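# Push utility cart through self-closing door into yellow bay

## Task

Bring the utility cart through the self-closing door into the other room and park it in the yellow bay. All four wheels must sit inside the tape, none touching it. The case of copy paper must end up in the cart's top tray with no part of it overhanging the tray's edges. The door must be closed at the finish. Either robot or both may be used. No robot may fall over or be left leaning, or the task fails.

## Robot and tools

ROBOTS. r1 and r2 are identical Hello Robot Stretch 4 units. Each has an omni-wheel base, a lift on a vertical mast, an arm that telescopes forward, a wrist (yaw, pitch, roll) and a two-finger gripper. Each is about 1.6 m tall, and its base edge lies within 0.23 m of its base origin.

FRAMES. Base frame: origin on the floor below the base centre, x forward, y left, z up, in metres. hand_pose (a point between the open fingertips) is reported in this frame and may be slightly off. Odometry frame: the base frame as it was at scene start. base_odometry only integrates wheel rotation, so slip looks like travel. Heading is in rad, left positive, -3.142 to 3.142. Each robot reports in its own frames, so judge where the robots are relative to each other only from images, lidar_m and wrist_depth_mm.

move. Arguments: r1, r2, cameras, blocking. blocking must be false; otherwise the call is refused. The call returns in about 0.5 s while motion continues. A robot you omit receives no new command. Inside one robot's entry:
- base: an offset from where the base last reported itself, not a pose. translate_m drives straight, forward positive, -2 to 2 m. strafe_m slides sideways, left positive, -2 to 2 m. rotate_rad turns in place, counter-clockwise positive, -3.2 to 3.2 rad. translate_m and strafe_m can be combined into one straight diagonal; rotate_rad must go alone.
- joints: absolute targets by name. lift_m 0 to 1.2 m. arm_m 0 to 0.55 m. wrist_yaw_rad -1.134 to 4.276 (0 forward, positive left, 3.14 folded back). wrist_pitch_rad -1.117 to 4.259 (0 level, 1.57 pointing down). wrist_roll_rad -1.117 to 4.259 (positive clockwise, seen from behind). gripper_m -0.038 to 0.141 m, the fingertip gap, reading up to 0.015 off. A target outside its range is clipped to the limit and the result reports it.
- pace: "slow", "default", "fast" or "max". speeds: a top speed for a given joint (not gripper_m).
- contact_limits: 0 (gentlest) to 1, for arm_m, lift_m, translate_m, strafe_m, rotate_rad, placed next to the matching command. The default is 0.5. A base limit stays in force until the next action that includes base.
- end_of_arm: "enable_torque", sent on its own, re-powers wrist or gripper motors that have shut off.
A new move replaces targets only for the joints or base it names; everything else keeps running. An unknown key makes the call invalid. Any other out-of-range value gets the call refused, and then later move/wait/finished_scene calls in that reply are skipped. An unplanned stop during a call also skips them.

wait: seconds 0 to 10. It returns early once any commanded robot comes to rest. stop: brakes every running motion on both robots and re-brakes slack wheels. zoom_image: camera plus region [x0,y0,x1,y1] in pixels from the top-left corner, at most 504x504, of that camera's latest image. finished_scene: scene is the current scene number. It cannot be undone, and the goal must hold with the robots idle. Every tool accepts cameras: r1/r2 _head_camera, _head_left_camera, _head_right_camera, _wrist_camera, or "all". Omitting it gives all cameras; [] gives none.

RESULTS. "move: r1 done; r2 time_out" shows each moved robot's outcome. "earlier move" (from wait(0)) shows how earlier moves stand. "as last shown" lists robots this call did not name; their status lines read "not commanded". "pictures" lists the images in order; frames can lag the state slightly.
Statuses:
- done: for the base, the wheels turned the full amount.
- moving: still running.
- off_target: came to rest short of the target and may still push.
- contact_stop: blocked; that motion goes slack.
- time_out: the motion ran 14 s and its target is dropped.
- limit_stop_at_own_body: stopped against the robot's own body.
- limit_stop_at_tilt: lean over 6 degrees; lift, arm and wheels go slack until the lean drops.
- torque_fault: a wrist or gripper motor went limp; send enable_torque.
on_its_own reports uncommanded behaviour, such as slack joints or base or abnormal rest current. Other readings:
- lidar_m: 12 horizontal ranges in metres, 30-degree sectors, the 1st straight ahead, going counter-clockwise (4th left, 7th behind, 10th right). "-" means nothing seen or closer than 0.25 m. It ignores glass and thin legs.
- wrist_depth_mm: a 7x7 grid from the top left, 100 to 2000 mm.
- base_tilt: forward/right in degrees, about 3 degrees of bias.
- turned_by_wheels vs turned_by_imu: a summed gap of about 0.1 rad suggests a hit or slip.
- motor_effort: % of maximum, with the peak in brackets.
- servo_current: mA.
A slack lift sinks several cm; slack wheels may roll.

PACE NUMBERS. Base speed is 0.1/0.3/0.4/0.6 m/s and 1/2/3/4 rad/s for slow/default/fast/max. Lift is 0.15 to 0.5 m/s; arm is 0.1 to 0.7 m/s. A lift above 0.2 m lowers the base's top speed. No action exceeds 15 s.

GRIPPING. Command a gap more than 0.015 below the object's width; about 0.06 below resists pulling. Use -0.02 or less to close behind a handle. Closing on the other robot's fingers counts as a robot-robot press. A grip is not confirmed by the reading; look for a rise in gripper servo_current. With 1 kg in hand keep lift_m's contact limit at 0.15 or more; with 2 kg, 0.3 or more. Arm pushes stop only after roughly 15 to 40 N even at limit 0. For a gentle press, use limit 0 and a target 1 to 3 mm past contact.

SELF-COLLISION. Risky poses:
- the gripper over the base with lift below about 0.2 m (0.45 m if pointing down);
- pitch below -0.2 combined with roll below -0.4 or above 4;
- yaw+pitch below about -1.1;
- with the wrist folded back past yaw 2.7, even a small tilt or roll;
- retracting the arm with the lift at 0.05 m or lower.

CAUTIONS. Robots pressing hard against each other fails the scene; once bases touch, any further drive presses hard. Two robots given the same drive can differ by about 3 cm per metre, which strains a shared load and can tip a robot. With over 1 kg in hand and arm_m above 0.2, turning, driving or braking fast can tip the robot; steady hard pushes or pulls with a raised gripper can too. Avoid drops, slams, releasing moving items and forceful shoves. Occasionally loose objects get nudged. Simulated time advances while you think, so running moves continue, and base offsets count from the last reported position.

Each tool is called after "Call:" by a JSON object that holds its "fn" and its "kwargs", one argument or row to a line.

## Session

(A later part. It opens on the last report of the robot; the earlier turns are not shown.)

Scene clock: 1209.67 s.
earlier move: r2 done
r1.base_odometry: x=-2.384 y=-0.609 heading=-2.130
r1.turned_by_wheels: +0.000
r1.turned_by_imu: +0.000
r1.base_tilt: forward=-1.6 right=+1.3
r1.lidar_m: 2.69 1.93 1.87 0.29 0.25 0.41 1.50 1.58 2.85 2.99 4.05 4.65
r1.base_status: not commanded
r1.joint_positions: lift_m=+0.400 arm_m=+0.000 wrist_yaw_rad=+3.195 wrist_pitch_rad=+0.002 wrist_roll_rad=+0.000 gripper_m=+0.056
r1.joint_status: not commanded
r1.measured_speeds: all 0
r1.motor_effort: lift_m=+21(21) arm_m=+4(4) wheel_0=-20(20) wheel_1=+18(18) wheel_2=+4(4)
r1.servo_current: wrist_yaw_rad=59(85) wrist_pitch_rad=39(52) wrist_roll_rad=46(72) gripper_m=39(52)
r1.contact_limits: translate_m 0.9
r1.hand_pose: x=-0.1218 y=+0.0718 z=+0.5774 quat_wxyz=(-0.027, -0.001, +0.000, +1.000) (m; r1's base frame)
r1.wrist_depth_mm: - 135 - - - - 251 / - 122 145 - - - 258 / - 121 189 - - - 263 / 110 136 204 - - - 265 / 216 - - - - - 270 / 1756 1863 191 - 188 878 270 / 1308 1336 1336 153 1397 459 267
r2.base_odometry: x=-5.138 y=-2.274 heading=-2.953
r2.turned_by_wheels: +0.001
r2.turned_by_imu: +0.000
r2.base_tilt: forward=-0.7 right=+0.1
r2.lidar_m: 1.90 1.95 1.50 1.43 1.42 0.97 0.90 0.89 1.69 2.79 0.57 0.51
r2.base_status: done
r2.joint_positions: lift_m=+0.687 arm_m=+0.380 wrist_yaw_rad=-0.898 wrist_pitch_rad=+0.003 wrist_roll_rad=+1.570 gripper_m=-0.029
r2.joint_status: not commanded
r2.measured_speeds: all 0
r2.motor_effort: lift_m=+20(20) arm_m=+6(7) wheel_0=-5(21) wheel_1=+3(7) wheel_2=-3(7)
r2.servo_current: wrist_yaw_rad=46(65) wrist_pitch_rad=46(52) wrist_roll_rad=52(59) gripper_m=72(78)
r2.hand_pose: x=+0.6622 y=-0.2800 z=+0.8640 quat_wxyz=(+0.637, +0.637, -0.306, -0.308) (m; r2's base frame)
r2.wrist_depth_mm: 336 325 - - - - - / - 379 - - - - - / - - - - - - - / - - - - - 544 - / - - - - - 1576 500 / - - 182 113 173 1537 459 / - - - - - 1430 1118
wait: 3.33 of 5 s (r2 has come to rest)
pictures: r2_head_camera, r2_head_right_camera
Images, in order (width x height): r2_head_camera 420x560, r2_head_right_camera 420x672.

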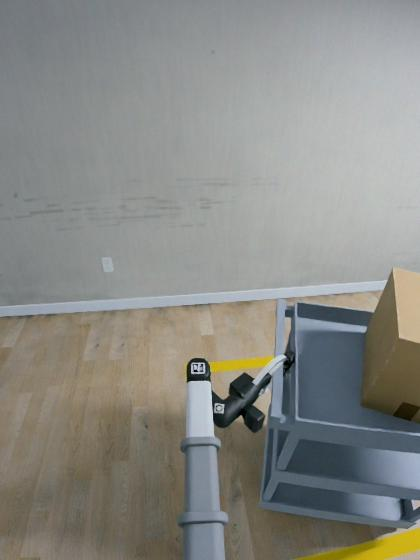

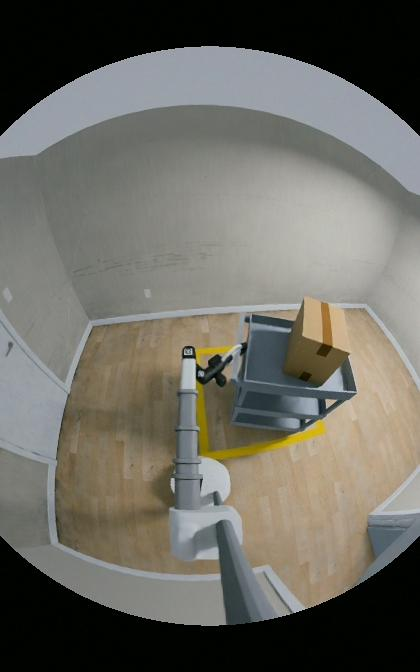

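Call:
{"fn": "move", "kwargs": {
  "r2": {"base":{"translate_m":0.22,"strafe_m":0.36},"pace":"slow"},
  "blocking": false,
  "cameras": []
}}

Call:
{"fn": "wait", "kwargs": {
  "seconds": 6,
  "cameras": ["r2_head_camera","r2_head_right_camera"]
}}

Scene clock: 1242.10 s.
move: r2 moving
r1: as last shown
r1.lidar_m: 2.67 1.93 1.83 0.33 0.25 0.43 1.48 1.61 2.87 3.01 4.09 4.63
r1.motor_effort: lift_m=+21(21) arm_m=+4(4) wheel_0=-20(20) wheel_1=+17(18) wheel_2=+4(4)
r1.servo_current: wrist_yaw_rad=39(72) wrist_pitch_rad=39(52) wrist_roll_rad=33(65) gripper_m=39(46)
r1.contact_limits: translate_m 0.9
r1.wrist_depth_mm: - 135 - - - - 252 / - 122 145 - - - 259 / - 121 189 - - - 262 / 110 135 203 - - - 266 / 216 - - - - - 268 / 1808 1983 193 - 187 878 267 / 1308 1336 1308 154 1366 455 267
r2.base_odometry: x=-5.143 y=-2.286 heading=-2.955
r2.turned_by_wheels: -0.002
r2.turned_by_imu: -0.001
r2.base_tilt: forward=-0.7 right=+0.1
r2.lidar_m: 1.89 1.95 1.51 1.40 1.44 0.97 0.90 0.94 1.70 2.82 0.56 0.47
r2.base_status: translate_m moving; strafe_m moving
r2.joint_positions: lift_m=+0.687 arm_m=+0.380 wrist_yaw_rad=-0.898 wrist_pitch_rad=+0.003 wrist_roll_rad=+1.570 gripper_m=-0.029
r2.joint_status: not commanded
r2.measured_speeds: translate_m=+0.026 strafe_m=+0.042 rotate_rad=+0.000 lift_m=+0.000 arm_m=+0.000 wrist_yaw_rad=+0.000 wrist_pitch_rad=+0.000 wrist_roll_rad=+0.000
r2.motor_effort: lift_m=+20(20) arm_m=+6(6) wheel_0=-15(15) wheel_1=+6(8) wheel_2=-12(12)
r2.servo_current: wrist_yaw_rad=33(52) wrist_pitch_rad=46(46) wrist_roll_rad=59(59) gripper_m=72(78)
r2.hand_pose: x=+0.6622 y=-0.2800 z=+0.8640 quat_wxyz=(+0.637, +0.637, -0.306, -0.308) (m; r2's base frame)
r2.wrist_depth_mm: 336 325 - - - - - / - 379 - - - - - / - - 484 - - - - / - - - - - 544 - / - - - - - 1618 504 / - - 182 122 174 1499 455 / - 136 - - - 1430 1098
pictures: none
No camera images: "cameras" was empty.

Scene clock: 1247.10 s.
earlier move: r2 done
r1.base_odometry: x=-2.384 y=-0.609 heading=-2.130
r1.turned_by_wheels: +0.000
r1.turned_by_imu: +0.000
r1.base_tilt: forward=-1.6 right=+1.3
r1.lidar_m: 2.70 1.93 1.86 0.31 0.25 0.43 1.49 1.57 2.86 2.98 4.06 4.66
r1.base_status: not commanded
r1.joint_positions: lift_m=+0.400 arm_m=+0.000 wrist_yaw_rad=+3.195 wrist_pitch_rad=+0.002 wrist_roll_rad=+0.000 gripper_m=+0.056
r1.joint_status: not commanded
r1.measured_speeds: all 0
r1.motor_effort: lift_m=+21(21) arm_m=+3(4) wheel_0=-19(20) wheel_1=+17(18) wheel_2=+4(4)
r1.servo_current: wrist_yaw_rad=39(78) wrist_pitch_rad=39(52) wrist_roll_rad=39(72) gripper_m=39(52)
r1.contact_limits: translate_m 0.9
r1.hand_pose: x=-0.1218 y=+0.0718 z=+0.5774 quat_wxyz=(-0.027, -0.001, +0.000, +1.000) (m; r1's base frame)
r1.wrist_depth_mm: - 135 - - - - 253 / - 122 145 - - - 258 / - 121 190 - - - 263 / 110 135 204 - - - 267 / 216 - - - - - 270 / 1808 1921 192 - 187 866 268 / 1308 1336 1308 153 1397 459 268
r2.base_odometry: x=-5.287 y=-2.669 heading=-2.954
r2.turned_by_wheels: +0.001
r2.turned_by_imu: -0.001
r2.base_tilt: forward=-0.7 right=+0.1
r2.lidar_m: 1.64 1.69 1.15 1.07 1.12 1.23 1.15 1.16 2.10 0.81 0.51 0.48
r2.base_status: done
r2.joint_positions: lift_m=+0.687 arm_m=+0.380 wrist_yaw_rad=-0.912 wrist_pitch_rad=+0.003 wrist_roll_rad=+1.570 gripper_m=-0.029
r2.joint_status: not commanded
r2.measured_speeds: all 0
r2.motor_effort: lift_m=+20(21) arm_m=+6(6) wheel_0=-4(18) wheel_1=+3(8) wheel_2=-9(17)
r2.servo_current: wrist_yaw_rad=72(85) wrist_pitch_rad=46(46) wrist_roll_rad=33(59) gripper_m=78(85)
r2.hand_pose: x=+0.6582 y=-0.2815 z=+0.8640 quat_wxyz=(+0.635, +0.635, -0.310, -0.313) (m; r2's base frame)
r2.wrist_depth_mm: - - - - - - - / - - - - - - - / - - - - - - - / - - - - - - - / - - - - - - 480 / - - - - - 427 439 / - - - - - - 1118
wait: 5.00 of 6 s (r2 has come to rest)
pictures: r2_head_camera, r2_head_right_camera
Images, in order (width x height): r2_head_camera 420x560, r2_head_right_camera 420x672.

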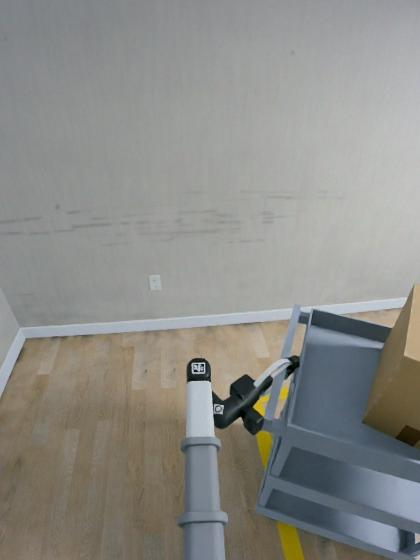

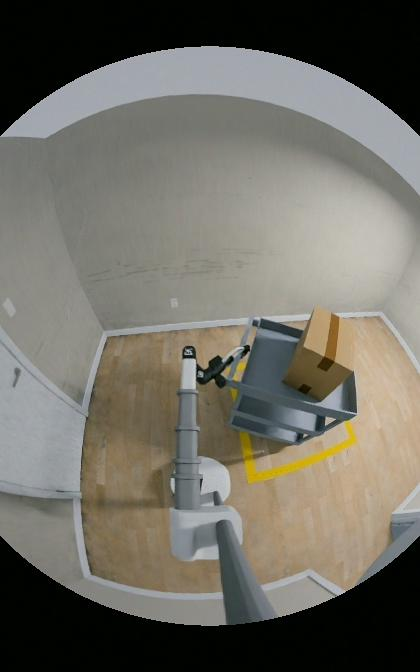

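Call:
{"fn": "move", "kwargs": {
  "r2": {"base":{"translate_m":-0.12,"strafe_m":-0.12},"pace":"slow"},
  "blocking": false,
  "cameras": []
}}

Call:
{"fn": "wait", "kwargs": {
  "seconds": 6,
  "cameras": ["r2_head_camera","r2_head_right_camera"]
}}

Scene clock: 1251.33 s.
move: r2 moving
r1: as last shown
r1.lidar_m: 2.68 1.94 1.86 0.33 0.25 0.43 1.51 1.58 2.84 2.97 4.05 4.66
r1.motor_effort: lift_m=+20(21) arm_m=+4(4) wheel_0=-19(20) wheel_1=+17(18) wheel_2=+4(4)
r1.servo_current: wrist_yaw_rad=46(59) wrist_pitch_rad=39(46) wrist_roll_rad=46(72) gripper_m=39(46)
r1.contact_limits: translate_m 0.9
r1.wrist_depth_mm: - 135 - - - - 251 / - 122 145 - - - 258 / - 121 189 - - - 263 / 110 136 202 - - - 265 / 216 - - - - - 268 / 1708 1863 192 - 187 866 268 / 1336 1308 1336 153 1397 462 267
r2.base_odometry: x=-5.280 y=-2.659 heading=-2.952
r2.turned_by_wheels: +0.002
r2.turned_by_imu: +0.002
r2.base_tilt: forward=-0.7 right=+0.1
r2.lidar_m: 1.65 1.71 1.12 1.08 1.10 1.23 1.14 1.17 2.10 0.80 0.51 0.47
r2.base_status: translate_m moving; strafe_m moving
r2.joint_positions: lift_m=+0.687 arm_m=+0.380 wrist_yaw_rad=-0.912 wrist_pitch_rad=+0.003 wrist_roll_rad=+1.570 gripper_m=-0.029
r2.joint_status: not commanded
r2.measured_speeds: translate_m=-0.035 strafe_m=-0.035 rotate_rad=-0.001 lift_m=+0.000 arm_m=+0.000 wrist_yaw_rad=+0.000 wrist_pitch_rad=+0.000 wrist_roll_rad=+0.000
r2.motor_effort: lift_m=+20(20) arm_m=+6(6) wheel_0=+9(12) wheel_1=-6(9) wheel_2=+11(12)
r2.servo_current: wrist_yaw_rad=65(78) wrist_pitch_rad=46(46) wrist_roll_rad=59(59) gripper_m=72(78)
r2.hand_pose: x=+0.6582 y=-0.2815 z=+0.8640 quat_wxyz=(+0.635, +0.635, -0.310, -0.313) (m; r2's base frame)
r2.wrist_depth_mm: - - - - - - - / - - - - - - - / - - - - - - - / - - - - - - - / - - - - - - 469 / - - - - - 433 1078 / - - - - - - 1118
pictures: none
No camera images: "cameras" was empty.

Scene clock: 1253.77 s.
earlier move: r2 done
r1.base_odometry: x=-2.384 y=-0.609 heading=-2.130
r1.turned_by_wheels: +0.000
r1.turned_by_imu: +0.000
r1.base_tilt: forward=-1.6 right=+1.3
r1.lidar_m: 2.65 1.95 1.86 0.32 0.25 0.43 1.49 1.59 2.84 2.98 4.05 4.66
r1.base_status: not commanded
r1.joint_positions: lift_m=+0.400 arm_m=+0.000 wrist_yaw_rad=+3.195 wrist_pitch_rad=+0.002 wrist_roll_rad=+0.000 gripper_m=+0.056
r1.joint_status: not commanded
r1.measured_speeds: all 0
r1.motor_effort: lift_m=+21(21) arm_m=+3(4) wheel_0=-19(20) wheel_1=+18(18) wheel_2=+4(4)
r1.servo_current: wrist_yaw_rad=39(65) wrist_pitch_rad=46(52) wrist_roll_rad=65(72) gripper_m=46(52)
r1.contact_limits: translate_m 0.9
r1.hand_pose: x=-0.1218 y=+0.0718 z=+0.5774 quat_wxyz=(-0.027, -0.001, +0.000, +1.000) (m; r1's base frame)
r1.wrist_depth_mm: - 135 - - - - 252 / - 122 145 - - - 258 / - 121 189 - - - 263 / 110 136 204 - - - 264 / 216 - - - - - 270 / 1756 1983 192 - 187 878 268 / 1308 1308 1366 153 1366 455 268
r2.base_odometry: x=-5.192 y=-2.529 heading=-2.953
r2.turned_by_wheels: +0.000
r2.turned_by_imu: +0.001
r2.base_tilt: forward=-0.7 right=+0.0
r2.lidar_m: 1.77 1.83 1.26 1.19 1.25 1.09 0.99 1.04 1.94 3.18 0.57 0.47
r2.base_status: done
r2.joint_positions: lift_m=+0.687 arm_m=+0.380 wrist_yaw_rad=-0.899 wrist_pitch_rad=+0.003 wrist_roll_rad=+1.570 gripper_m=-0.029
r2.joint_status: not commanded
r2.measured_speeds: all 0
r2.motor_effort: lift_m=+20(20) arm_m=+6(6) wheel_0=+10(17) wheel_1=-2(9) wheel_2=+10(16)
r2.servo_current: wrist_yaw_rad=59(78) wrist_pitch_rad=39(46) wrist_roll_rad=39(59) gripper_m=72(78)
r2.hand_pose: x=+0.6618 y=-0.2802 z=+0.8640 quat_wxyz=(+0.637, +0.637, -0.306, -0.309) (m; r2's base frame)
r2.wrist_depth_mm: 340 - - - - - - / - 407 - - - - - / - - - - - - - / - - - - - - 530 / - - - - - 1618 492 / - - 182 - 166 430 433 / - - - - - - 1160
wait: 2.43 of 6 s (r2 has come to rest)
pictures: r2_head_camera, r2_head_right_camera
Images, in order (width x height): r2_head_camera 420x560, r2_head_right_camera 420x672.

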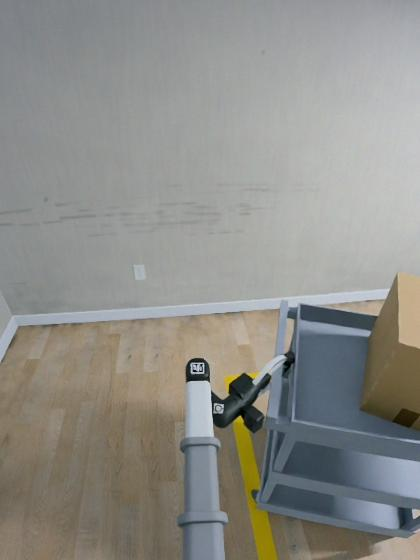

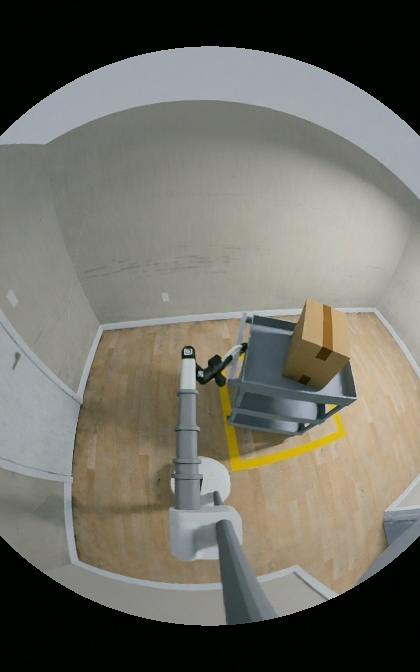

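Call:
{"fn": "move", "kwargs": {
  "r2": {"base":{"translate_m":-0.04,"strafe_m":-0.16},"pace":"slow"},
  "blocking": false,
  "cameras": []
}}

Call:
{"fn": "wait", "kwargs": {
  "seconds": 6,
  "cameras": ["r2_head_camera","r2_head_right_camera"]
}}

Call:
{"fn": "zoom_image", "kwargs": {
  "camera": "r2_head_right_camera",
  "region": [180, 290, 380, 490]
}}

Scene clock: 1263.60 s.
move: r2 moving
r1: as last shown
r1.lidar_m: 2.66 1.95 1.86 0.32 0.25 0.44 1.49 1.59 2.85 2.98 4.05 4.66
r1.motor_effort: lift_m=+21(21) arm_m=+4(4) wheel_0=-19(20) wheel_1=+17(18) wheel_2=+4(4)
r1.servo_current: wrist_yaw_rad=39(59) wrist_pitch_rad=39(46) wrist_roll_rad=46(59) gripper_m=39(46)
r1.contact_limits: translate_m 0.9
r1.wrist_depth_mm: - 135 - - - - 252 / - 122 145 - - - 258 / - 121 189 - - - 264 / 110 135 204 - - - 266 / 216 - - - - - 268 / 1756 1983 193 - 187 866 268 / 1308 1366 1336 153 1336 455 267
r2.base_odometry: x=-5.191 y=-2.516 heading=-2.950
r2.turned_by_wheels: +0.003
r2.turned_by_imu: +0.004
r2.base_tilt: forward=-0.6 right=+0.0
r2.lidar_m: 1.78 1.83 1.29 1.19 1.25 1.07 1.01 1.04 1.93 3.18 0.54 0.48
r2.base_status: translate_m moving; strafe_m moving
r2.joint_positions: lift_m=+0.687 arm_m=+0.380 wrist_yaw_rad=-0.899 wrist_pitch_rad=+0.003 wrist_roll_rad=+1.570 gripper_m=-0.029
r2.joint_status: not commanded
r2.measured_speeds: translate_m=-0.013 strafe_m=-0.050 rotate_rad=-0.002 lift_m=+0.000 arm_m=+0.000 wrist_yaw_rad=+0.000 wrist_pitch_rad=+0.000 wrist_roll_rad=+0.000
r2.motor_effort: lift_m=+20(20) arm_m=+6(6) wheel_0=+23(23) wheel_1=-4(6) wheel_2=+15(15)
r2.servo_current: wrist_yaw_rad=46(52) wrist_pitch_rad=46(46) wrist_roll_rad=46(52) gripper_m=72(85)
r2.hand_pose: x=+0.6618 y=-0.2802 z=+0.8640 quat_wxyz=(+0.637, +0.637, -0.306, -0.309) (m; r2's base frame)
r2.wrist_depth_mm: - - - - - - - / - 410 - - - - - / - - - - - - - / - - - - - - 530 / - - - - - 1499 488 / - - - - 166 1366 455 / - - - - - 132 1160
pictures: none
No camera images: "cameras" was empty.

Scene clock: 1266.00 s.
earlier move: r2 done
r1.base_odometry: x=-2.384 y=-0.609 heading=-2.130
r1.turned_by_wheels: +0.000
r1.turned_by_imu: +0.000
r1.base_tilt: forward=-1.6 right=+1.3
r1.lidar_m: 2.70 1.94 1.84 0.33 0.25 0.44 1.49 1.61 2.87 2.97 4.06 4.65
r1.base_status: not commanded
r1.joint_positions: lift_m=+0.400 arm_m=+0.000 wrist_yaw_rad=+3.195 wrist_pitch_rad=+0.002 wrist_roll_rad=+0.000 gripper_m=+0.056
r1.joint_status: not commanded
r1.measured_speeds: all 0
r1.motor_effort: lift_m=+21(21) arm_m=+3(4) wheel_0=-20(20) wheel_1=+17(18) wheel_2=+4(4)
r1.servo_current: wrist_yaw_rad=52(65) wrist_pitch_rad=46(52) wrist_roll_rad=46(65) gripper_m=46(46)
r1.contact_limits: translate_m 0.9
r1.hand_pose: x=-0.1218 y=+0.0718 z=+0.5774 quat_wxyz=(-0.027, -0.001, +0.000, +1.000) (m; r1's base frame)
r1.wrist_depth_mm: - 135 - - - - 253 / - 123 145 - - - 257 / - 121 189 - - - 262 / 110 135 204 - - - 265 / 216 - - - - - 268 / 1756 1921 192 - 187 866 268 / 1336 1336 1308 154 1366 459 267
r2.base_odometry: x=-5.183 y=-2.364 heading=-2.951
r2.turned_by_wheels: -0.001
r2.turned_by_imu: +0.000
r2.base_tilt: forward=-0.6 right=+0.0
r2.lidar_m: 1.83 1.86 1.47 1.34 1.42 1.04 0.96 0.98 1.81 3.04 0.56 0.51
r2.base_status: done
r2.joint_positions: lift_m=+0.687 arm_m=+0.380 wrist_yaw_rad=-0.899 wrist_pitch_rad=+0.003 wrist_roll_rad=+1.570 gripper_m=-0.029
r2.joint_status: not commanded
r2.measured_speeds: all 0
r2.motor_effort: lift_m=+20(20) arm_m=+6(6) wheel_0=+8(25) wheel_1=-2(6) wheel_2=+9(16)
r2.servo_current: wrist_yaw_rad=52(59) wrist_pitch_rad=39(52) wrist_roll_rad=59(65) gripper_m=72(85)
r2.hand_pose: x=+0.6618 y=-0.2802 z=+0.8640 quat_wxyz=(+0.637, +0.637, -0.306, -0.309) (m; r2's base frame)
r2.wrist_depth_mm: 338 324 - - - - - / - 384 - - - - - / - - - - - - - / - - - - - 544 - / - - - - - 1576 496 / - - 182 112 174 1499 455 / - - - - - 132 1098
wait: 2.40 of 6 s (r2 has come to rest)
pictures: r2_head_camera, r2_head_right_camera
Images, in order (width x height): r2_head_camera 420x560, r2_head_right_camera 420x672.

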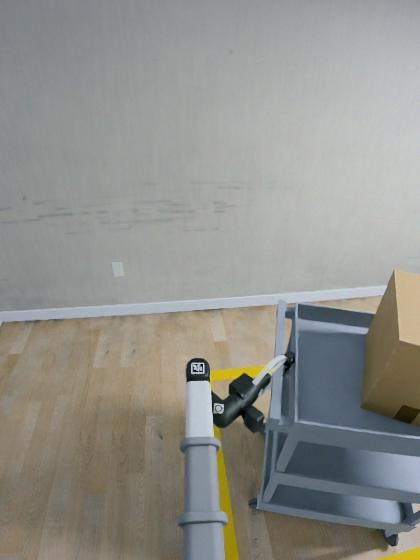

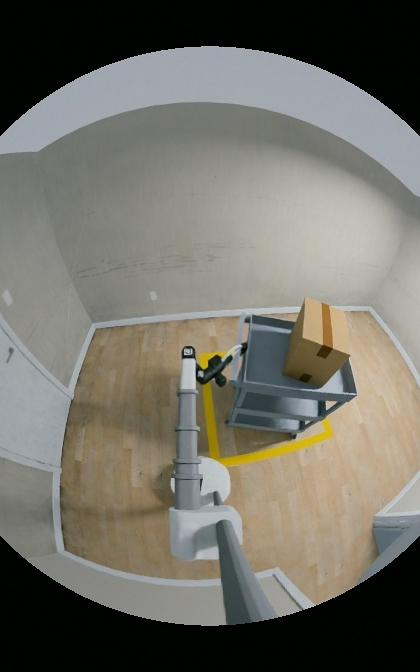

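Scaled by 2.520 from the camera's 420x672 image, which has a finer 600x960 frame.

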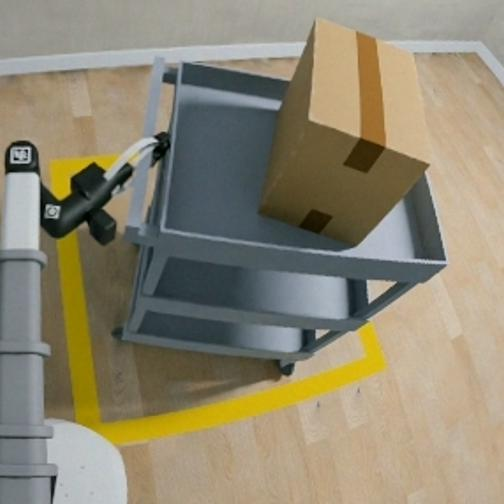

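Call:
{"fn": "move", "kwargs": {
  "r2": {"base":{"translate_m":-0.14,"strafe_m":-0.03},"pace":"slow"},
  "blocking": false,
  "cameras": []
}}

Call:
{"fn": "wait", "kwargs": {
  "seconds": 6,
  "cameras": ["r2_head_right_camera"]
}}

Call:
{"fn": "zoom_image", "kwargs": {
  "camera": "r2_head_right_camera",
  "region": [180, 290, 380, 490]
}}

Scene clock: 1276.50 s.
move: r2 moving
r1: as last shown
r1.lidar_m: 2.68 1.96 1.87 0.30 0.25 0.40 1.47 1.59 2.86 2.97 4.06 4.65
r1.motor_effort: lift_m=+21(21) arm_m=+4(4) wheel_0=-20(20) wheel_1=+17(18) wheel_2=+4(4)
r1.servo_current: wrist_yaw_rad=46(65) wrist_pitch_rad=39(46) wrist_roll_rad=46(59) gripper_m=39(46)
r1.contact_limits: translate_m 0.9
r1.wrist_depth_mm: - 135 - - - - 253 / - 122 145 - - - 257 / - 120 189 - - - 262 / 110 136 204 - - - 265 / 216 - - - - - 268 / 1756 1983 192 - 187 866 270 / 1336 1336 1336 153 1366 455 267
r2.base_odometry: x=-5.172 y=-2.359 heading=-2.951
r2.turned_by_wheels: +0.001
r2.turned_by_imu: +0.001
r2.base_tilt: forward=-0.6 right=+0.1
r2.lidar_m: 1.84 1.88 1.45 1.35 1.44 1.04 0.96 0.99 1.79 3.00 0.58 0.50
r2.base_status: translate_m moving; strafe_m moving
r2.joint_positions: lift_m=+0.687 arm_m=+0.380 wrist_yaw_rad=-0.894 wrist_pitch_rad=+0.003 wrist_roll_rad=+1.570 gripper_m=-0.029
r2.joint_status: not commanded
r2.measured_speeds: translate_m=-0.049 strafe_m=-0.010 rotate_rad=+0.002 lift_m=+0.000 arm_m=+0.000 wrist_yaw_rad=+0.011 wrist_pitch_rad=+0.000 wrist_roll_rad=+0.000
r2.motor_effort: lift_m=+20(20) arm_m=+5(6) wheel_0=-2(8) wheel_1=-7(7) wheel_2=+16(16)
r2.servo_current: wrist_yaw_rad=39(52) wrist_pitch_rad=39(46) wrist_roll_rad=52(59) gripper_m=72(78)
r2.hand_pose: x=+0.6632 y=-0.2796 z=+0.8640 quat_wxyz=(+0.637, +0.638, -0.305, -0.307) (m; r2's base frame)
r2.wrist_depth_mm: 336 324 - - - - - / - 384 - - - - - / - - - - - - - / - - - - - 544 - / - - - - - 1576 492 / - - 181 109 167 1499 455 / - - - - - - 1118
pictures: none
No camera images: "cameras" was empty.

Scene clock: 1278.70 s.
earlier move: r2 done
r1.base_odometry: x=-2.384 y=-0.609 heading=-2.130
r1.turned_by_wheels: +0.000
r1.turned_by_imu: +0.000
r1.base_tilt: forward=-1.6 right=+1.3
r1.lidar_m: 2.67 1.93 1.86 0.30 0.25 0.41 1.50 1.61 2.86 2.97 4.06 4.66
r1.base_status: not commanded
r1.joint_positions: lift_m=+0.400 arm_m=+0.000 wrist_yaw_rad=+3.195 wrist_pitch_rad=+0.002 wrist_roll_rad=+0.000 gripper_m=+0.056
r1.joint_status: not commanded
r1.measured_speeds: all 0
r1.motor_effort: lift_m=+21(21) arm_m=+4(4) wheel_0=-20(20) wheel_1=+17(18) wheel_2=+4(4)
r1.servo_current: wrist_yaw_rad=46(65) wrist_pitch_rad=39(52) wrist_roll_rad=39(65) gripper_m=46(46)
r1.contact_limits: translate_m 0.9
r1.hand_pose: x=-0.1218 y=+0.0718 z=+0.5774 quat_wxyz=(-0.027, -0.001, +0.000, +1.000) (m; r1's base frame)
r1.wrist_depth_mm: - 135 - - - - 252 / - 122 145 - - - 257 / - 120 189 - - - 263 / 110 136 203 - - - 266 / 216 - - - - - 267 / 1808 1921 192 - 188 878 268 / 1336 1336 1366 153 1366 455 267
r2.base_odometry: x=-5.052 y=-2.308 heading=-2.952
r2.turned_by_wheels: -0.001
r2.turned_by_imu: -0.001
r2.base_tilt: forward=-0.6 right=+0.1
r2.lidar_m: 0.90 2.03 1.48 1.37 1.28 0.86 0.82 0.87 1.70 2.61 0.62 0.47
r2.base_status: done
r2.joint_positions: lift_m=+0.687 arm_m=+0.380 wrist_yaw_rad=-0.892 wrist_pitch_rad=+0.003 wrist_roll_rad=+1.570 gripper_m=-0.029
r2.joint_status: not commanded
r2.measured_speeds: all 0
r2.motor_effort: lift_m=+20(20) arm_m=+5(6) wheel_0=-9(12) wheel_1=-7(8) wheel_2=+5(18)
r2.servo_current: wrist_yaw_rad=52(72) wrist_pitch_rad=39(52) wrist_roll_rad=52(59) gripper_m=72(78)
r2.hand_pose: x=+0.6638 y=-0.2793 z=+0.8640 quat_wxyz=(+0.638, +0.638, -0.304, -0.306) (m; r2's base frame)
r2.wrist_depth_mm: - 324 320 - 132 - - / - 366 368 - 146 - - / - 445 436 - 164 - - / - - 525 105 193 - - / - - - 122 211 1708 - / - - 183 145 177 1499 480 / - 136 - - - 392 433
wait: 2.20 of 6 s (r2 has come to rest)
pictures: r2_head_right_camera
Images, in order (width x height): r2_head_right_camera 420x672.

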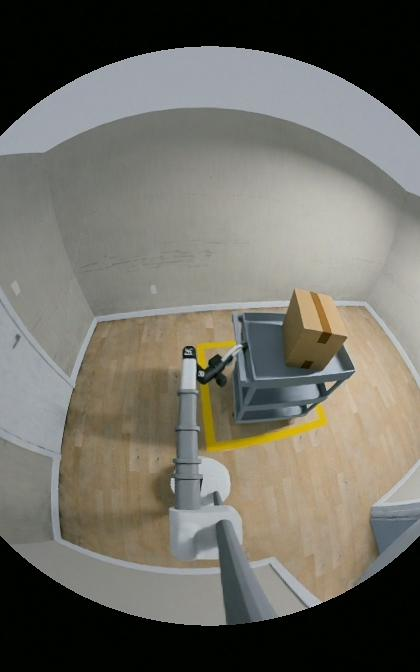

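Scaled by 2.520 from the camera's 420x672 image, which has a finer 600x960 frame.

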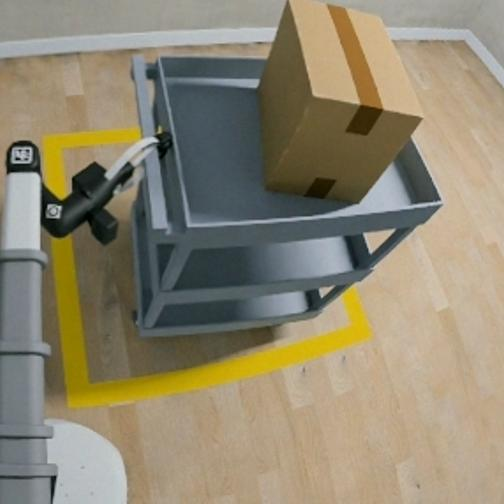

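Call:
{"fn": "move", "kwargs": {
  "r2": {"base":{"translate_m":-0.04},"pace":"slow"},
  "blocking": false,
  "cameras": []
}}

Call:
{"fn": "wait", "kwargs": {
  "seconds": 3,
  "cameras": ["r2_head_right_camera","r2_head_camera","r2_wrist_camera"]
}}

Call:
{"fn": "zoom_image", "kwargs": {
  "camera": "r2_head_right_camera",
  "region": [200, 300, 360, 470]
}}

Call:
{"fn": "zoom_image", "kwargs": {
  "camera": "r2_head_camera",
  "region": [180, 280, 420, 560]
}}

Scene clock: 1291.13 s.
move: r2 moving
r1: as last shown
r1.lidar_m: 2.67 1.94 1.86 0.33 0.25 0.43 1.48 1.63 2.87 2.99 4.06 4.66
r1.servo_current: wrist_yaw_rad=46(65) wrist_pitch_rad=46(46) wrist_roll_rad=65(65) gripper_m=46(46)
r1.contact_limits: translate_m 0.9
r1.wrist_depth_mm: - 135 - - - - 251 / - 123 145 - - - 258 / - 121 189 - - - 262 / 110 136 204 - - - 265 / 216 - - - - - 268 / 1756 1921 192 - 187 854 268 / 1308 1308 1308 153 1366 459 268
r2.base_odometry: x=-5.040 y=-2.306 heading=-2.953
r2.turned_by_wheels: -0.001
r2.turned_by_imu: +0.000
r2.base_tilt: forward=-0.6 right=+0.1
r2.lidar_m: 0.93 2.02 1.48 1.38 1.26 0.86 0.79 0.85 1.71 2.57 0.61 0.50
r2.base_status: translate_m moving
r2.joint_positions: lift_m=+0.687 arm_m=+0.380 wrist_yaw_rad=-0.892 wrist_pitch_rad=+0.003 wrist_roll_rad=+1.570 gripper_m=-0.029
r2.joint_status: not commanded
r2.measured_speeds: translate_m=-0.048 strafe_m=+0.000 rotate_rad=+0.001 lift_m=+0.000 arm_m=+0.000 wrist_yaw_rad=+0.000 wrist_pitch_rad=+0.000 wrist_roll_rad=+0.000
r2.motor_effort: lift_m=+20(20) arm_m=+5(5) wheel_0=-8(12) wheel_1=-9(9) wheel_2=+9(10)
r2.servo_current: wrist_yaw_rad=59(59) wrist_pitch_rad=39(46) wrist_roll_rad=46(52) gripper_m=78(78)
r2.hand_pose: x=+0.6638 y=-0.2793 z=+0.8640 quat_wxyz=(+0.638, +0.638, -0.304, -0.306) (m; r2's base frame)
r2.wrist_depth_mm: - 322 327 - 134 - - / - 366 368 - 148 - - / - 445 433 - 166 - - / - - 517 105 188 - - / - - - 123 211 1661 - / - - 183 147 177 1464 484 / - 137 - - - 394 433
pictures: none
No camera images: "cameras" was empty.

Scene clock: 1292.17 s.
earlier move: r2 done
r1.base_odometry: x=-2.384 y=-0.609 heading=-2.130
r1.turned_by_wheels: +0.000
r1.turned_by_imu: +0.000
r1.base_tilt: forward=-1.6 right=+1.3
r1.lidar_m: 2.68 1.95 1.86 0.30 0.25 0.43 1.50 1.59 2.87 2.98 4.03 4.64
r1.base_status: not commanded
r1.joint_positions: lift_m=+0.400 arm_m=+0.000 wrist_yaw_rad=+3.195 wrist_pitch_rad=+0.002 wrist_roll_rad=+0.000 gripper_m=+0.056
r1.joint_status: not commanded
r1.measured_speeds: all 0
r1.motor_effort: lift_m=+21(21) arm_m=+4(4) wheel_0=-20(20) wheel_1=+17(18) wheel_2=+4(4)
r1.servo_current: wrist_yaw_rad=52(65) wrist_pitch_rad=46(46) wrist_roll_rad=65(65) gripper_m=39(46)
r1.contact_limits: translate_m 0.9
r1.hand_pose: x=-0.1218 y=+0.0718 z=+0.5774 quat_wxyz=(-0.027, -0.001, +0.000, +1.000) (m; r1's base frame)
r1.wrist_depth_mm: - 135 - - - - 253 / - 122 145 - - - 257 / - 121 189 - - - 263 / 110 135 203 - - - 266 / 216 - - - - - 268 / 1863 1921 191 - 187 866 270 / 1308 1336 1336 153 1397 459 267
r2.base_odometry: x=-5.013 y=-2.301 heading=-2.953
r2.turned_by_wheels: +0.000
r2.turned_by_imu: +0.000
r2.base_tilt: forward=-0.6 right=+0.1
r2.lidar_m: 0.91 2.06 1.46 1.36 1.24 0.85 0.77 0.82 1.69 2.45 0.67 0.52
r2.base_status: done
r2.joint_positions: lift_m=+0.687 arm_m=+0.380 wrist_yaw_rad=-0.895 wrist_pitch_rad=+0.003 wrist_roll_rad=+1.570 gripper_m=-0.029
r2.joint_status: not commanded
r2.measured_speeds: all 0
r2.motor_effort: lift_m=+20(21) arm_m=+5(5) wheel_0=-9(12) wheel_1=-6(9) wheel_2=+4(10)
r2.servo_current: wrist_yaw_rad=46(65) wrist_pitch_rad=46(46) wrist_roll_rad=46(59) gripper_m=72(78)
r2.hand_pose: x=+0.6631 y=-0.2796 z=+0.8640 quat_wxyz=(+0.637, +0.638, -0.305, -0.307) (m; r2's base frame)
r2.wrist_depth_mm: - 336 338 - 142 - - / - 364 368 - 158 - - / - 436 421 - 172 - - / - - 504 116 193 - - / - - - 131 219 1661 - / - - 183 153 177 1464 488 / - 137 - - - 1499 439
wait: 1.03 of 3 s (r2 has come to rest)
pictures: r2_head_camera, r2_head_right_camera, r2_wrist_camera
Images, in order (width x height): r2_head_camera 420x560, r2_head_right_camera 420x672, r2_wrist_camera 616x392.

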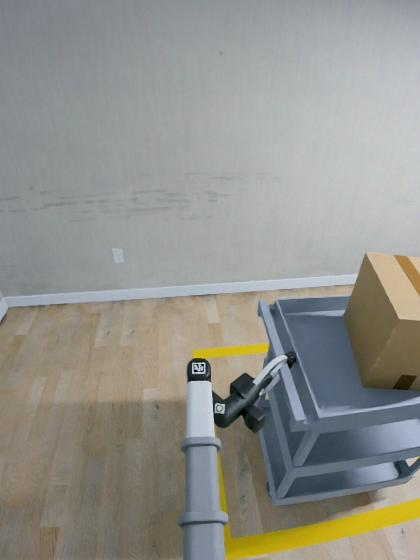

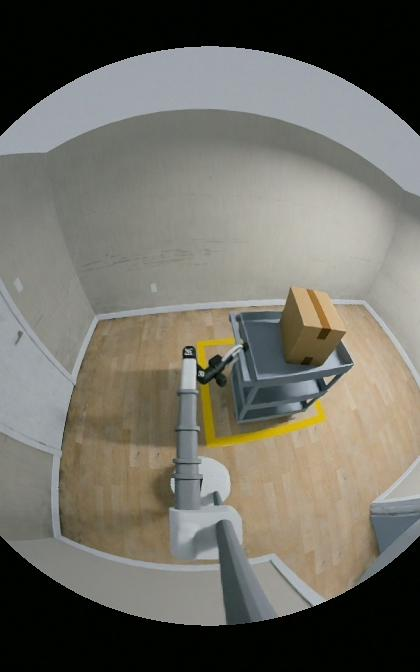

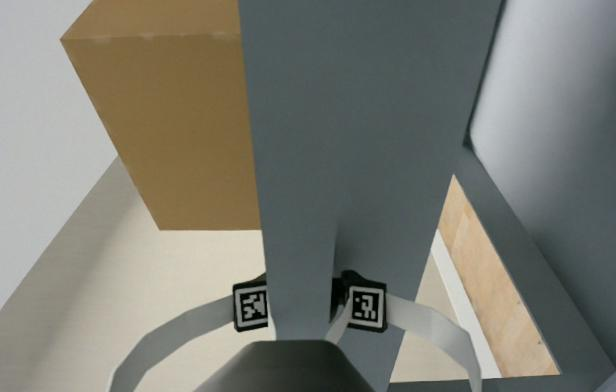

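Scaled by 2.965 from the camera's 420x672 image, which has a finer 600x960 frame.

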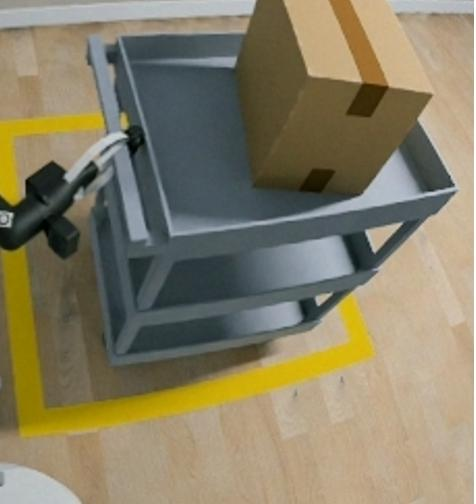

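Scaled by 1.800 from the camera's 420x560 image, which has a finer 1200x1600 frame.

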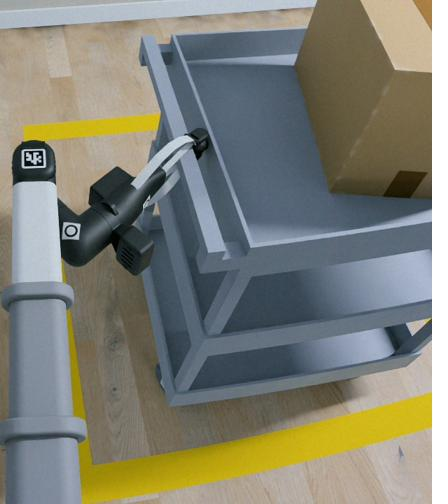

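Call:
{"fn": "move", "kwargs": {
  "r2": {"joints":{"gripper_m":0.1}},
  "blocking": false,
  "cameras": []
}}

Call:
{"fn": "wait", "kwargs": {
  "seconds": 3,
  "cameras": ["r2_wrist_camera","r2_head_right_camera"]
}}

Scene clock: 1302.97 s.
move: r2 moving
r1: as last shown
r1.lidar_m: 2.68 1.97 1.85 0.29 0.25 0.42 1.49 1.60 2.87 2.95 4.06 4.65
r1.motor_effort: lift_m=+20(21) arm_m=+4(4) wheel_0=-19(20) wheel_1=+17(18) wheel_2=+4(4)
r1.servo_current: wrist_yaw_rad=33(59) wrist_pitch_rad=39(46) wrist_roll_rad=39(52) gripper_m=39(46)
r1.contact_limits: translate_m 0.9
r1.wrist_depth_mm: - 135 - - - - 251 / - 122 145 - - - 258 / - 121 189 - - - 263 / 110 136 203 - - - 265 / 216 - - - - - 268 / 1808 1921 192 - 187 878 270 / 1308 1336 1308 153 1366 455 267
r2.base_odometry: x=-5.013 y=-2.301 heading=-2.952
r2.turned_by_wheels: +0.001
r2.turned_by_imu: +0.001
r2.base_tilt: forward=-0.6 right=+0.0
r2.lidar_m: 0.91 2.05 1.45 1.38 1.25 0.85 0.78 0.81 1.70 2.50 0.66 0.50
r2.base_status: not commanded
r2.joint_positions: lift_m=+0.687 arm_m=+0.380 wrist_yaw_rad=-0.897 wrist_pitch_rad=+0.003 wrist_roll_rad=+1.570 gripper_m=-0.003
r2.joint_status: gripper_m moving
r2.measured_speeds: translate_m=+0.000 strafe_m=+0.000 rotate_rad=+0.001 lift_m=+0.000 arm_m=+0.000 wrist_yaw_rad=-0.001 wrist_pitch_rad=+0.000 wrist_roll_rad=+0.000
r2.motor_effort: lift_m=+20(20) arm_m=+5(5) wheel_0=-4(9) wheel_1=-4(7) wheel_2=+4(4)
r2.servo_current: wrist_yaw_rad=59(59) wrist_pitch_rad=39(46) wrist_roll_rad=33(52) gripper_m=98(98)
r2.hand_pose: x=+0.6624 y=-0.2799 z=+0.8640 quat_wxyz=(+0.637, +0.637, -0.305, -0.308) (m; r2's base frame)
r2.wrist_depth_mm: - 347 345 - 145 - - / - 366 368 - 159 - - / - 436 427 107 177 - - / - - 500 121 198 - - / - - - 136 224 1708 - / - - 182 163 179 1618 500 / - 120 - - - - 455
pictures: none
No camera images: "cameras" was empty.

Scene clock: 1304.47 s.
earlier move: r2 done
r1.base_odometry: x=-2.384 y=-0.609 heading=-2.130
r1.turned_by_wheels: +0.000
r1.turned_by_imu: +0.000
r1.base_tilt: forward=-1.6 right=+1.3
r1.lidar_m: 2.66 1.92 1.87 0.30 0.25 0.43 1.51 1.60 2.88 2.99 4.05 4.65
r1.base_status: not commanded
r1.joint_positions: lift_m=+0.400 arm_m=+0.000 wrist_yaw_rad=+3.195 wrist_pitch_rad=+0.002 wrist_roll_rad=+0.000 gripper_m=+0.056
r1.joint_status: not commanded
r1.measured_speeds: all 0
r1.motor_effort: lift_m=+21(21) arm_m=+4(4) wheel_0=-20(20) wheel_1=+17(18) wheel_2=+4(4)
r1.servo_current: wrist_yaw_rad=46(59) wrist_pitch_rad=39(52) wrist_roll_rad=52(65) gripper_m=39(52)
r1.contact_limits: translate_m 0.9
r1.hand_pose: x=-0.1218 y=+0.0718 z=+0.5774 quat_wxyz=(-0.027, -0.001, +0.000, +1.000) (m; r1's base frame)
r1.wrist_depth_mm: - 135 - - - - 251 / - 122 145 - - - 257 / - 121 190 - - - 264 / 110 136 204 - - - 266 / 216 - - - - - 268 / 1808 1863 193 - 187 866 268 / 1308 1336 1308 153 1397 455 267
r2.base_odometry: x=-5.013 y=-2.301 heading=-2.952
r2.turned_by_wheels: +0.001
r2.turned_by_imu: +0.001
r2.base_tilt: forward=-0.7 right=+0.1
r2.lidar_m: 0.94 2.08 1.47 1.36 1.22 0.85 0.79 0.81 1.70 2.47 0.64 0.53
r2.base_status: not commanded
r2.joint_positions: lift_m=+0.687 arm_m=+0.380 wrist_yaw_rad=-0.898 wrist_pitch_rad=+0.003 wrist_roll_rad=+1.570 gripper_m=+0.100
r2.joint_status: all done
r2.measured_speeds: all 0
r2.motor_effort: lift_m=+20(20) arm_m=+5(5) wheel_0=+4(9) wheel_1=-2(7) wheel_2=+4(4)
r2.servo_current: wrist_yaw_rad=46(59) wrist_pitch_rad=46(46) wrist_roll_rad=52(59) gripper_m=52(124)
r2.hand_pose: x=+0.6622 y=-0.2800 z=+0.8641 quat_wxyz=(+0.637, +0.637, -0.306, -0.308) (m; r2's base frame)
r2.wrist_depth_mm: - 349 345 - 149 - - / - 377 377 104 163 - - / - 449 439 111 182 - - / - - 517 130 205 - - / - - - 149 227 1808 - / - - 189 163 191 1618 496 / - - - - - 1464 452
wait: 1.50 of 3 s (r2 has come to rest)
pictures: r2_head_right_camera, r2_wrist_camera
Images, in order (width x height): r2_head_right_camera 420x672, r2_wrist_camera 616x392.

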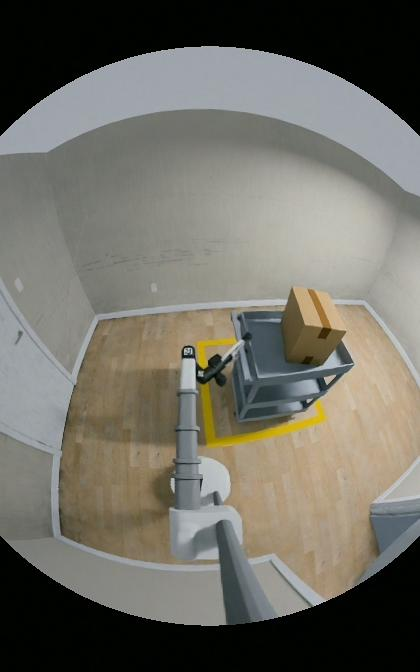

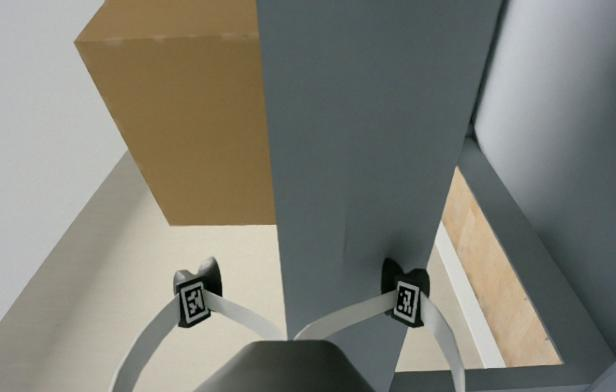

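Call:
{"fn": "move", "kwargs": {
  "r2": {"base":{"translate_m":-0.13,"strafe_m":0.17},"pace":"slow"},
  "blocking": false,
  "cameras": []
}}

Call:
{"fn": "wait", "kwargs": {
  "seconds": 5,
  "cameras": ["r2_wrist_camera","r2_head_right_camera"]
}}

Scene clock: 1312.13 s.
move: r2 moving
r1: as last shown
r1.lidar_m: 2.66 1.96 1.87 0.29 0.25 0.44 1.51 1.60 2.86 2.99 4.06 4.65
r1.motor_effort: lift_m=+21(21) arm_m=+4(4) wheel_0=-19(20) wheel_1=+18(18) wheel_2=+4(4)
r1.servo_current: wrist_yaw_rad=46(59) wrist_pitch_rad=39(46) wrist_roll_rad=52(65) gripper_m=46(46)
r1.contact_limits: translate_m 0.9
r1.wrist_depth_mm: - 135 - - - - 252 / - 122 145 - - - 257 / - 121 190 - - - 263 / 110 136 204 - - - 266 / 216 - - - - - 270 / 1756 1921 192 - 187 866 270 / 1336 1308 1366 153 1366 462 268
r2.base_odometry: x=-5.003 y=-2.309 heading=-2.951
r2.turned_by_wheels: +0.000
r2.turned_by_imu: +0.001
r2.base_tilt: forward=-0.7 right=+0.1
r2.lidar_m: 0.96 2.07 1.45 1.35 1.23 0.85 0.78 0.80 1.70 2.46 0.67 0.53
r2.base_status: translate_m moving; strafe_m moving
r2.joint_positions: lift_m=+0.687 arm_m=+0.380 wrist_yaw_rad=-0.898 wrist_pitch_rad=+0.003 wrist_roll_rad=+1.570 gripper_m=+0.100
r2.joint_status: not commanded
r2.measured_speeds: translate_m=-0.029 strafe_m=+0.039 rotate_rad=-0.001 lift_m=+0.000 arm_m=+0.000 wrist_yaw_rad=+0.000 wrist_pitch_rad=+0.000 wrist_roll_rad=+0.000
r2.motor_effort: lift_m=+20(20) arm_m=+5(5) wheel_0=-6(8) wheel_1=+4(6) wheel_2=+8(12)
r2.servo_current: wrist_yaw_rad=59(59) wrist_pitch_rad=46(52) wrist_roll_rad=46(59) gripper_m=59(59)
r2.hand_pose: x=+0.6622 y=-0.2800 z=+0.8641 quat_wxyz=(+0.637, +0.637, -0.306, -0.308) (m; r2's base frame)
r2.wrist_depth_mm: - 357 364 102 156 - - / - 379 382 108 171 - - / - 466 445 118 189 - - / - - 530 138 213 - - / - - - 158 236 1708 - / - - 189 173 192 1499 500 / - - - - - 1576 462
pictures: none
No camera images: "cameras" was empty.

Scene clock: 1315.03 s.
earlier move: r2 done
r1.base_odometry: x=-2.384 y=-0.609 heading=-2.130
r1.turned_by_wheels: +0.000
r1.turned_by_imu: +0.000
r1.base_tilt: forward=-1.5 right=+1.3
r1.lidar_m: 2.65 1.95 1.87 0.32 0.25 0.41 1.47 1.58 2.87 2.97 4.07 4.67
r1.base_status: not commanded
r1.joint_positions: lift_m=+0.400 arm_m=+0.000 wrist_yaw_rad=+3.195 wrist_pitch_rad=+0.002 wrist_roll_rad=+0.000 gripper_m=+0.056
r1.joint_status: not commanded
r1.measured_speeds: all 0
r1.motor_effort: lift_m=+20(21) arm_m=+4(4) wheel_0=-19(20) wheel_1=+18(18) wheel_2=+4(4)
r1.servo_current: wrist_yaw_rad=33(72) wrist_pitch_rad=46(46) wrist_roll_rad=52(65) gripper_m=33(46)
r1.contact_limits: translate_m 0.9
r1.hand_pose: x=-0.1218 y=+0.0718 z=+0.5774 quat_wxyz=(-0.027, -0.001, +0.000, +1.000) (m; r1's base frame)
r1.wrist_depth_mm: - 135 - - - - 253 / - 122 145 - - - 258 / - 121 189 - - - 264 / 110 135 203 - - - 267 / 215 - - - - - 270 / 1808 1983 192 - 187 866 270 / 1336 1336 1336 153 1366 452 268
r2.base_odometry: x=-4.853 y=-2.443 heading=-2.951
r2.turned_by_wheels: +0.000
r2.turned_by_imu: +0.000
r2.base_tilt: forward=-0.7 right=+0.0
r2.lidar_m: 2.12 1.88 1.25 1.19 1.05 0.72 0.68 0.68 0.91 2.13 0.84 0.72
r2.base_status: done
r2.joint_positions: lift_m=+0.687 arm_m=+0.380 wrist_yaw_rad=-0.898 wrist_pitch_rad=+0.003 wrist_roll_rad=+1.570 gripper_m=+0.100
r2.joint_status: not commanded
r2.measured_speeds: all 0
r2.motor_effort: lift_m=+20(20) arm_m=+5(5) wheel_0=-5(11) wheel_1=+3(7) wheel_2=+5(12)
r2.servo_current: wrist_yaw_rad=52(59) wrist_pitch_rad=39(52) wrist_roll_rad=46(59) gripper_m=52(59)
r2.hand_pose: x=+0.6622 y=-0.2800 z=+0.8641 quat_wxyz=(+0.637, +0.637, -0.306, -0.308) (m; r2's base frame)
r2.wrist_depth_mm: - - 676 449 - - - / - - 564 306 342 342 343 / - - 621 366 387 - - / - - 768 413 - - 433 / - - - 508 - - 488 / - - 189 517 186 569 574 / - - - - - 1661 1205
wait: 2.90 of 5 s (r2 has come to rest)
pictures: r2_head_right_camera, r2_wrist_camera
Images, in order (width x height): r2_head_right_camera 420x672, r2_wrist_camera 616x392.

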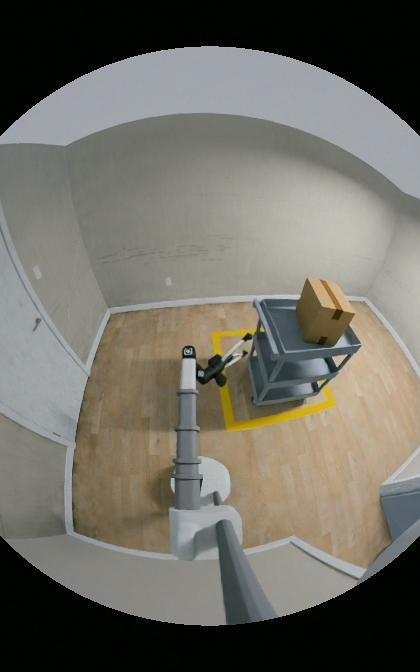

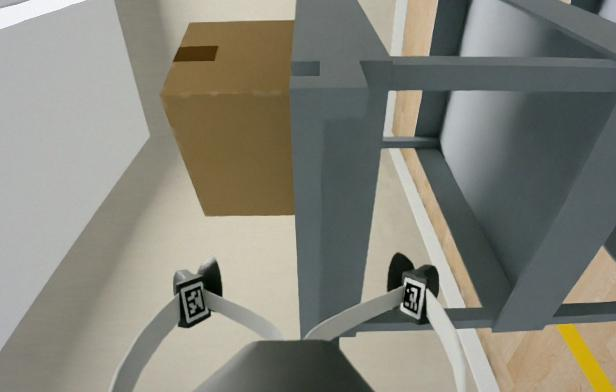

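Call:
{"fn": "move", "kwargs": {
  "r2": {"joints":{"arm_m":0.05,"gripper_m":0.0},"base":{"strafe_m":0.25,"translate_m":-0.1}},
  "blocking": false,
  "cameras": []
}}

Call:
{"fn": "wait", "kwargs": {
  "seconds": 5,
  "cameras": ["r2_head_right_camera","r2_head_camera","r1_head_camera","r1_head_left_camera"]
}}

Call:
{"fn": "zoom_image", "kwargs": {
  "camera": "r2_head_right_camera",
  "region": [200, 260, 360, 440]
}}

Scene clock: 1320.03 s.
move: r2 moving
r1: as last shown
r1.base_tilt: forward=-1.6 right=+1.3
r1.lidar_m: 2.66 1.95 1.85 0.29 0.25 0.44 1.50 1.60 2.85 2.97 4.06 4.65
r1.motor_effort: lift_m=+21(21) arm_m=+4(4) wheel_0=-19(20) wheel_1=+18(18) wheel_2=+4(4)
r1.servo_current: wrist_yaw_rad=39(52) wrist_pitch_rad=46(52) wrist_roll_rad=52(59) gripper_m=39(39)
r1.contact_limits: translate_m 0.9
r1.wrist_depth_mm: - 135 - - - - 253 / - 122 145 - - - 258 / - 121 189 - - - 263 / 110 135 202 - - - 265 / 216 - 1661 - - - 271 / 1808 1921 192 - 188 866 268 / 1336 1308 1336 153 1366 455 267
r2.base_odometry: x=-4.836 y=-2.470 heading=-2.951
r2.turned_by_wheels: +0.001
r2.turned_by_imu: +0.001
r2.base_tilt: forward=-0.7 right=+0.0
r2.lidar_m: 2.14 1.84 1.25 1.17 1.02 0.71 0.64 0.66 0.90 2.07 0.87 0.76
r2.base_status: translate_m moving; strafe_m moving
r2.joint_positions: lift_m=+0.687 arm_m=+0.329 wrist_yaw_rad=-0.898 wrist_pitch_rad=+0.003 wrist_roll_rad=+1.570 gripper_m=+0.083
r2.joint_status: arm_m moving; gripper_m moving
r2.measured_speeds: translate_m=-0.045 strafe_m=+0.113 rotate_rad=+0.001 lift_m=+0.000 arm_m=-0.195 wrist_yaw_rad=+0.000 wrist_pitch_rad=+0.000 wrist_roll_rad=+0.000
r2.motor_effort: lift_m=+20(20) arm_m=-6(11) wheel_0=-10(13) wheel_1=+8(9) wheel_2=+8(10)
r2.servo_current: wrist_yaw_rad=39(59) wrist_pitch_rad=39(46) wrist_roll_rad=46(52) gripper_m=104(104)
r2.hand_pose: x=+0.6117 y=-0.2800 z=+0.8641 quat_wxyz=(+0.637, +0.637, -0.306, -0.308) (m; r2's base frame)
r2.wrist_depth_mm: - - - 741 - 878 878 / - - 661 449 - 389 433 / - - 640 359 424 - 407 / - - 778 466 - - 459 / - - - - - - 525 / - - 191 603 186 609 1098 / - - - - - - 1255
pictures: none
No camera images: "cameras" was empty.

Scene clock: 1321.90 s.
earlier move: r2 done
r1.base_odometry: x=-2.384 y=-0.609 heading=-2.130
r1.turned_by_wheels: +0.000
r1.turned_by_imu: +0.000
r1.base_tilt: forward=-1.6 right=+1.3
r1.lidar_m: 2.68 1.94 1.87 0.31 0.25 0.43 1.49 1.60 2.84 2.96 4.08 4.66
r1.base_status: not commanded
r1.joint_positions: lift_m=+0.400 arm_m=+0.000 wrist_yaw_rad=+3.195 wrist_pitch_rad=+0.002 wrist_roll_rad=+0.000 gripper_m=+0.056
r1.joint_status: not commanded
r1.measured_speeds: all 0
r1.motor_effort: lift_m=+20(21) arm_m=+4(4) wheel_0=-19(20) wheel_1=+17(18) wheel_2=+4(4)
r1.servo_current: wrist_yaw_rad=52(59) wrist_pitch_rad=46(52) wrist_roll_rad=52(65) gripper_m=46(46)
r1.contact_limits: translate_m 0.9
r1.hand_pose: x=-0.1218 y=+0.0718 z=+0.5774 quat_wxyz=(-0.027, -0.001, +0.000, +1.000) (m; r1's base frame)
r1.wrist_depth_mm: - 135 - - - - 252 / - 122 145 - - - 258 / - 121 190 - - - 263 / 110 136 204 - - - 265 / 216 - - - - - 270 / 1708 1983 191 - 187 866 270 / 1336 1308 1281 153 1366 459 267
r2.base_odometry: x=-4.708 y=-2.669 heading=-2.951
r2.turned_by_wheels: +0.000
r2.turned_by_imu: +0.000
r2.base_tilt: forward=-0.7 right=+0.1
r2.lidar_m: 2.20 1.38 1.00 0.95 0.90 0.64 0.57 0.59 0.82 2.02 1.00 0.94
r2.base_status: done
r2.joint_positions: lift_m=+0.687 arm_m=+0.050 wrist_yaw_rad=-0.898 wrist_pitch_rad=+0.003 wrist_roll_rad=+1.570 gripper_m=+0.001
r2.joint_status: all done
r2.measured_speeds: all 0
r2.motor_effort: lift_m=+20(20) arm_m=-7(14) wheel_0=-1(14) wheel_1=+3(10) wheel_2=+4(10)
r2.servo_current: wrist_yaw_rad=46(59) wrist_pitch_rad=39(52) wrist_roll_rad=46(59) gripper_m=65(150)
r2.hand_pose: x=+0.3325 y=-0.2800 z=+0.8641 quat_wxyz=(+0.637, +0.637, -0.306, -0.308) (m; r2's base frame)
r2.wrist_depth_mm: - - - - - 1661 1182 / - - - - - 1708 1182 / - - - - - 1336 1078 / - - - 1042 - 854 - / - - - 842 - 854 - / - - - 193 175 1537 1078 / - - - - - 1618 1205
wait: 1.87 of 5 s (r2 has come to rest)
pictures: r1_head_camera, r1_head_left_camera, r2_head_camera, r2_head_right_camera
Images, in order (width x height): r1_head_camera 420x560, r1_head_left_camera 420x672, r2_head_camera 420x560, r2_head_right_camera 420x672.

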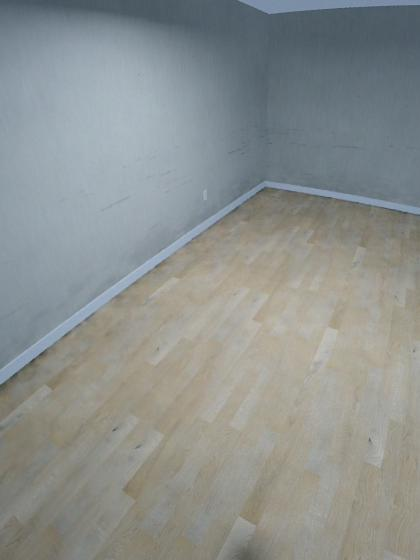

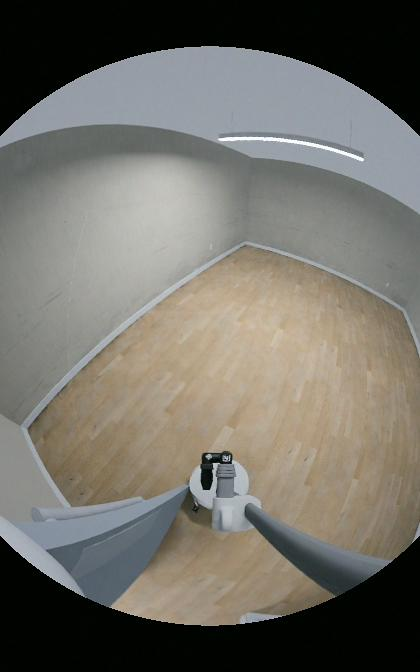

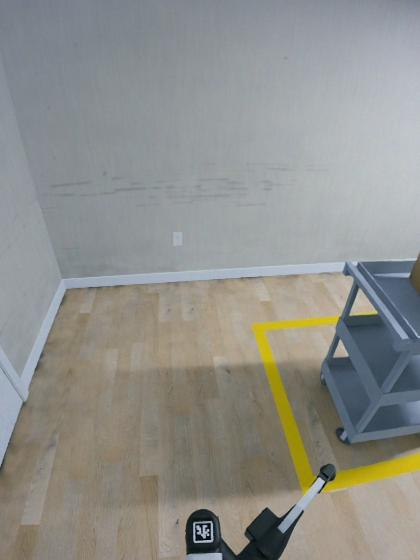

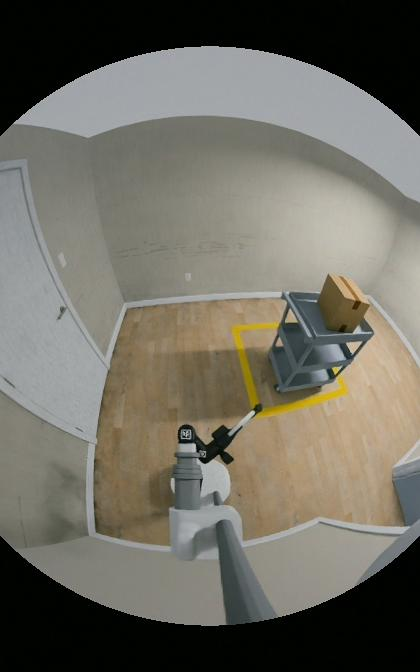

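Scaled by 2.800 from the camera's 420x672 image, which has a finer 600x960 frame.

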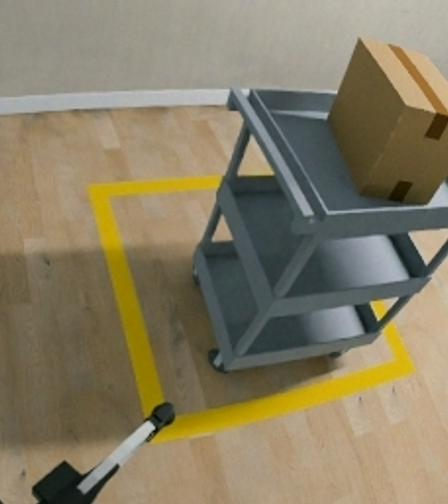

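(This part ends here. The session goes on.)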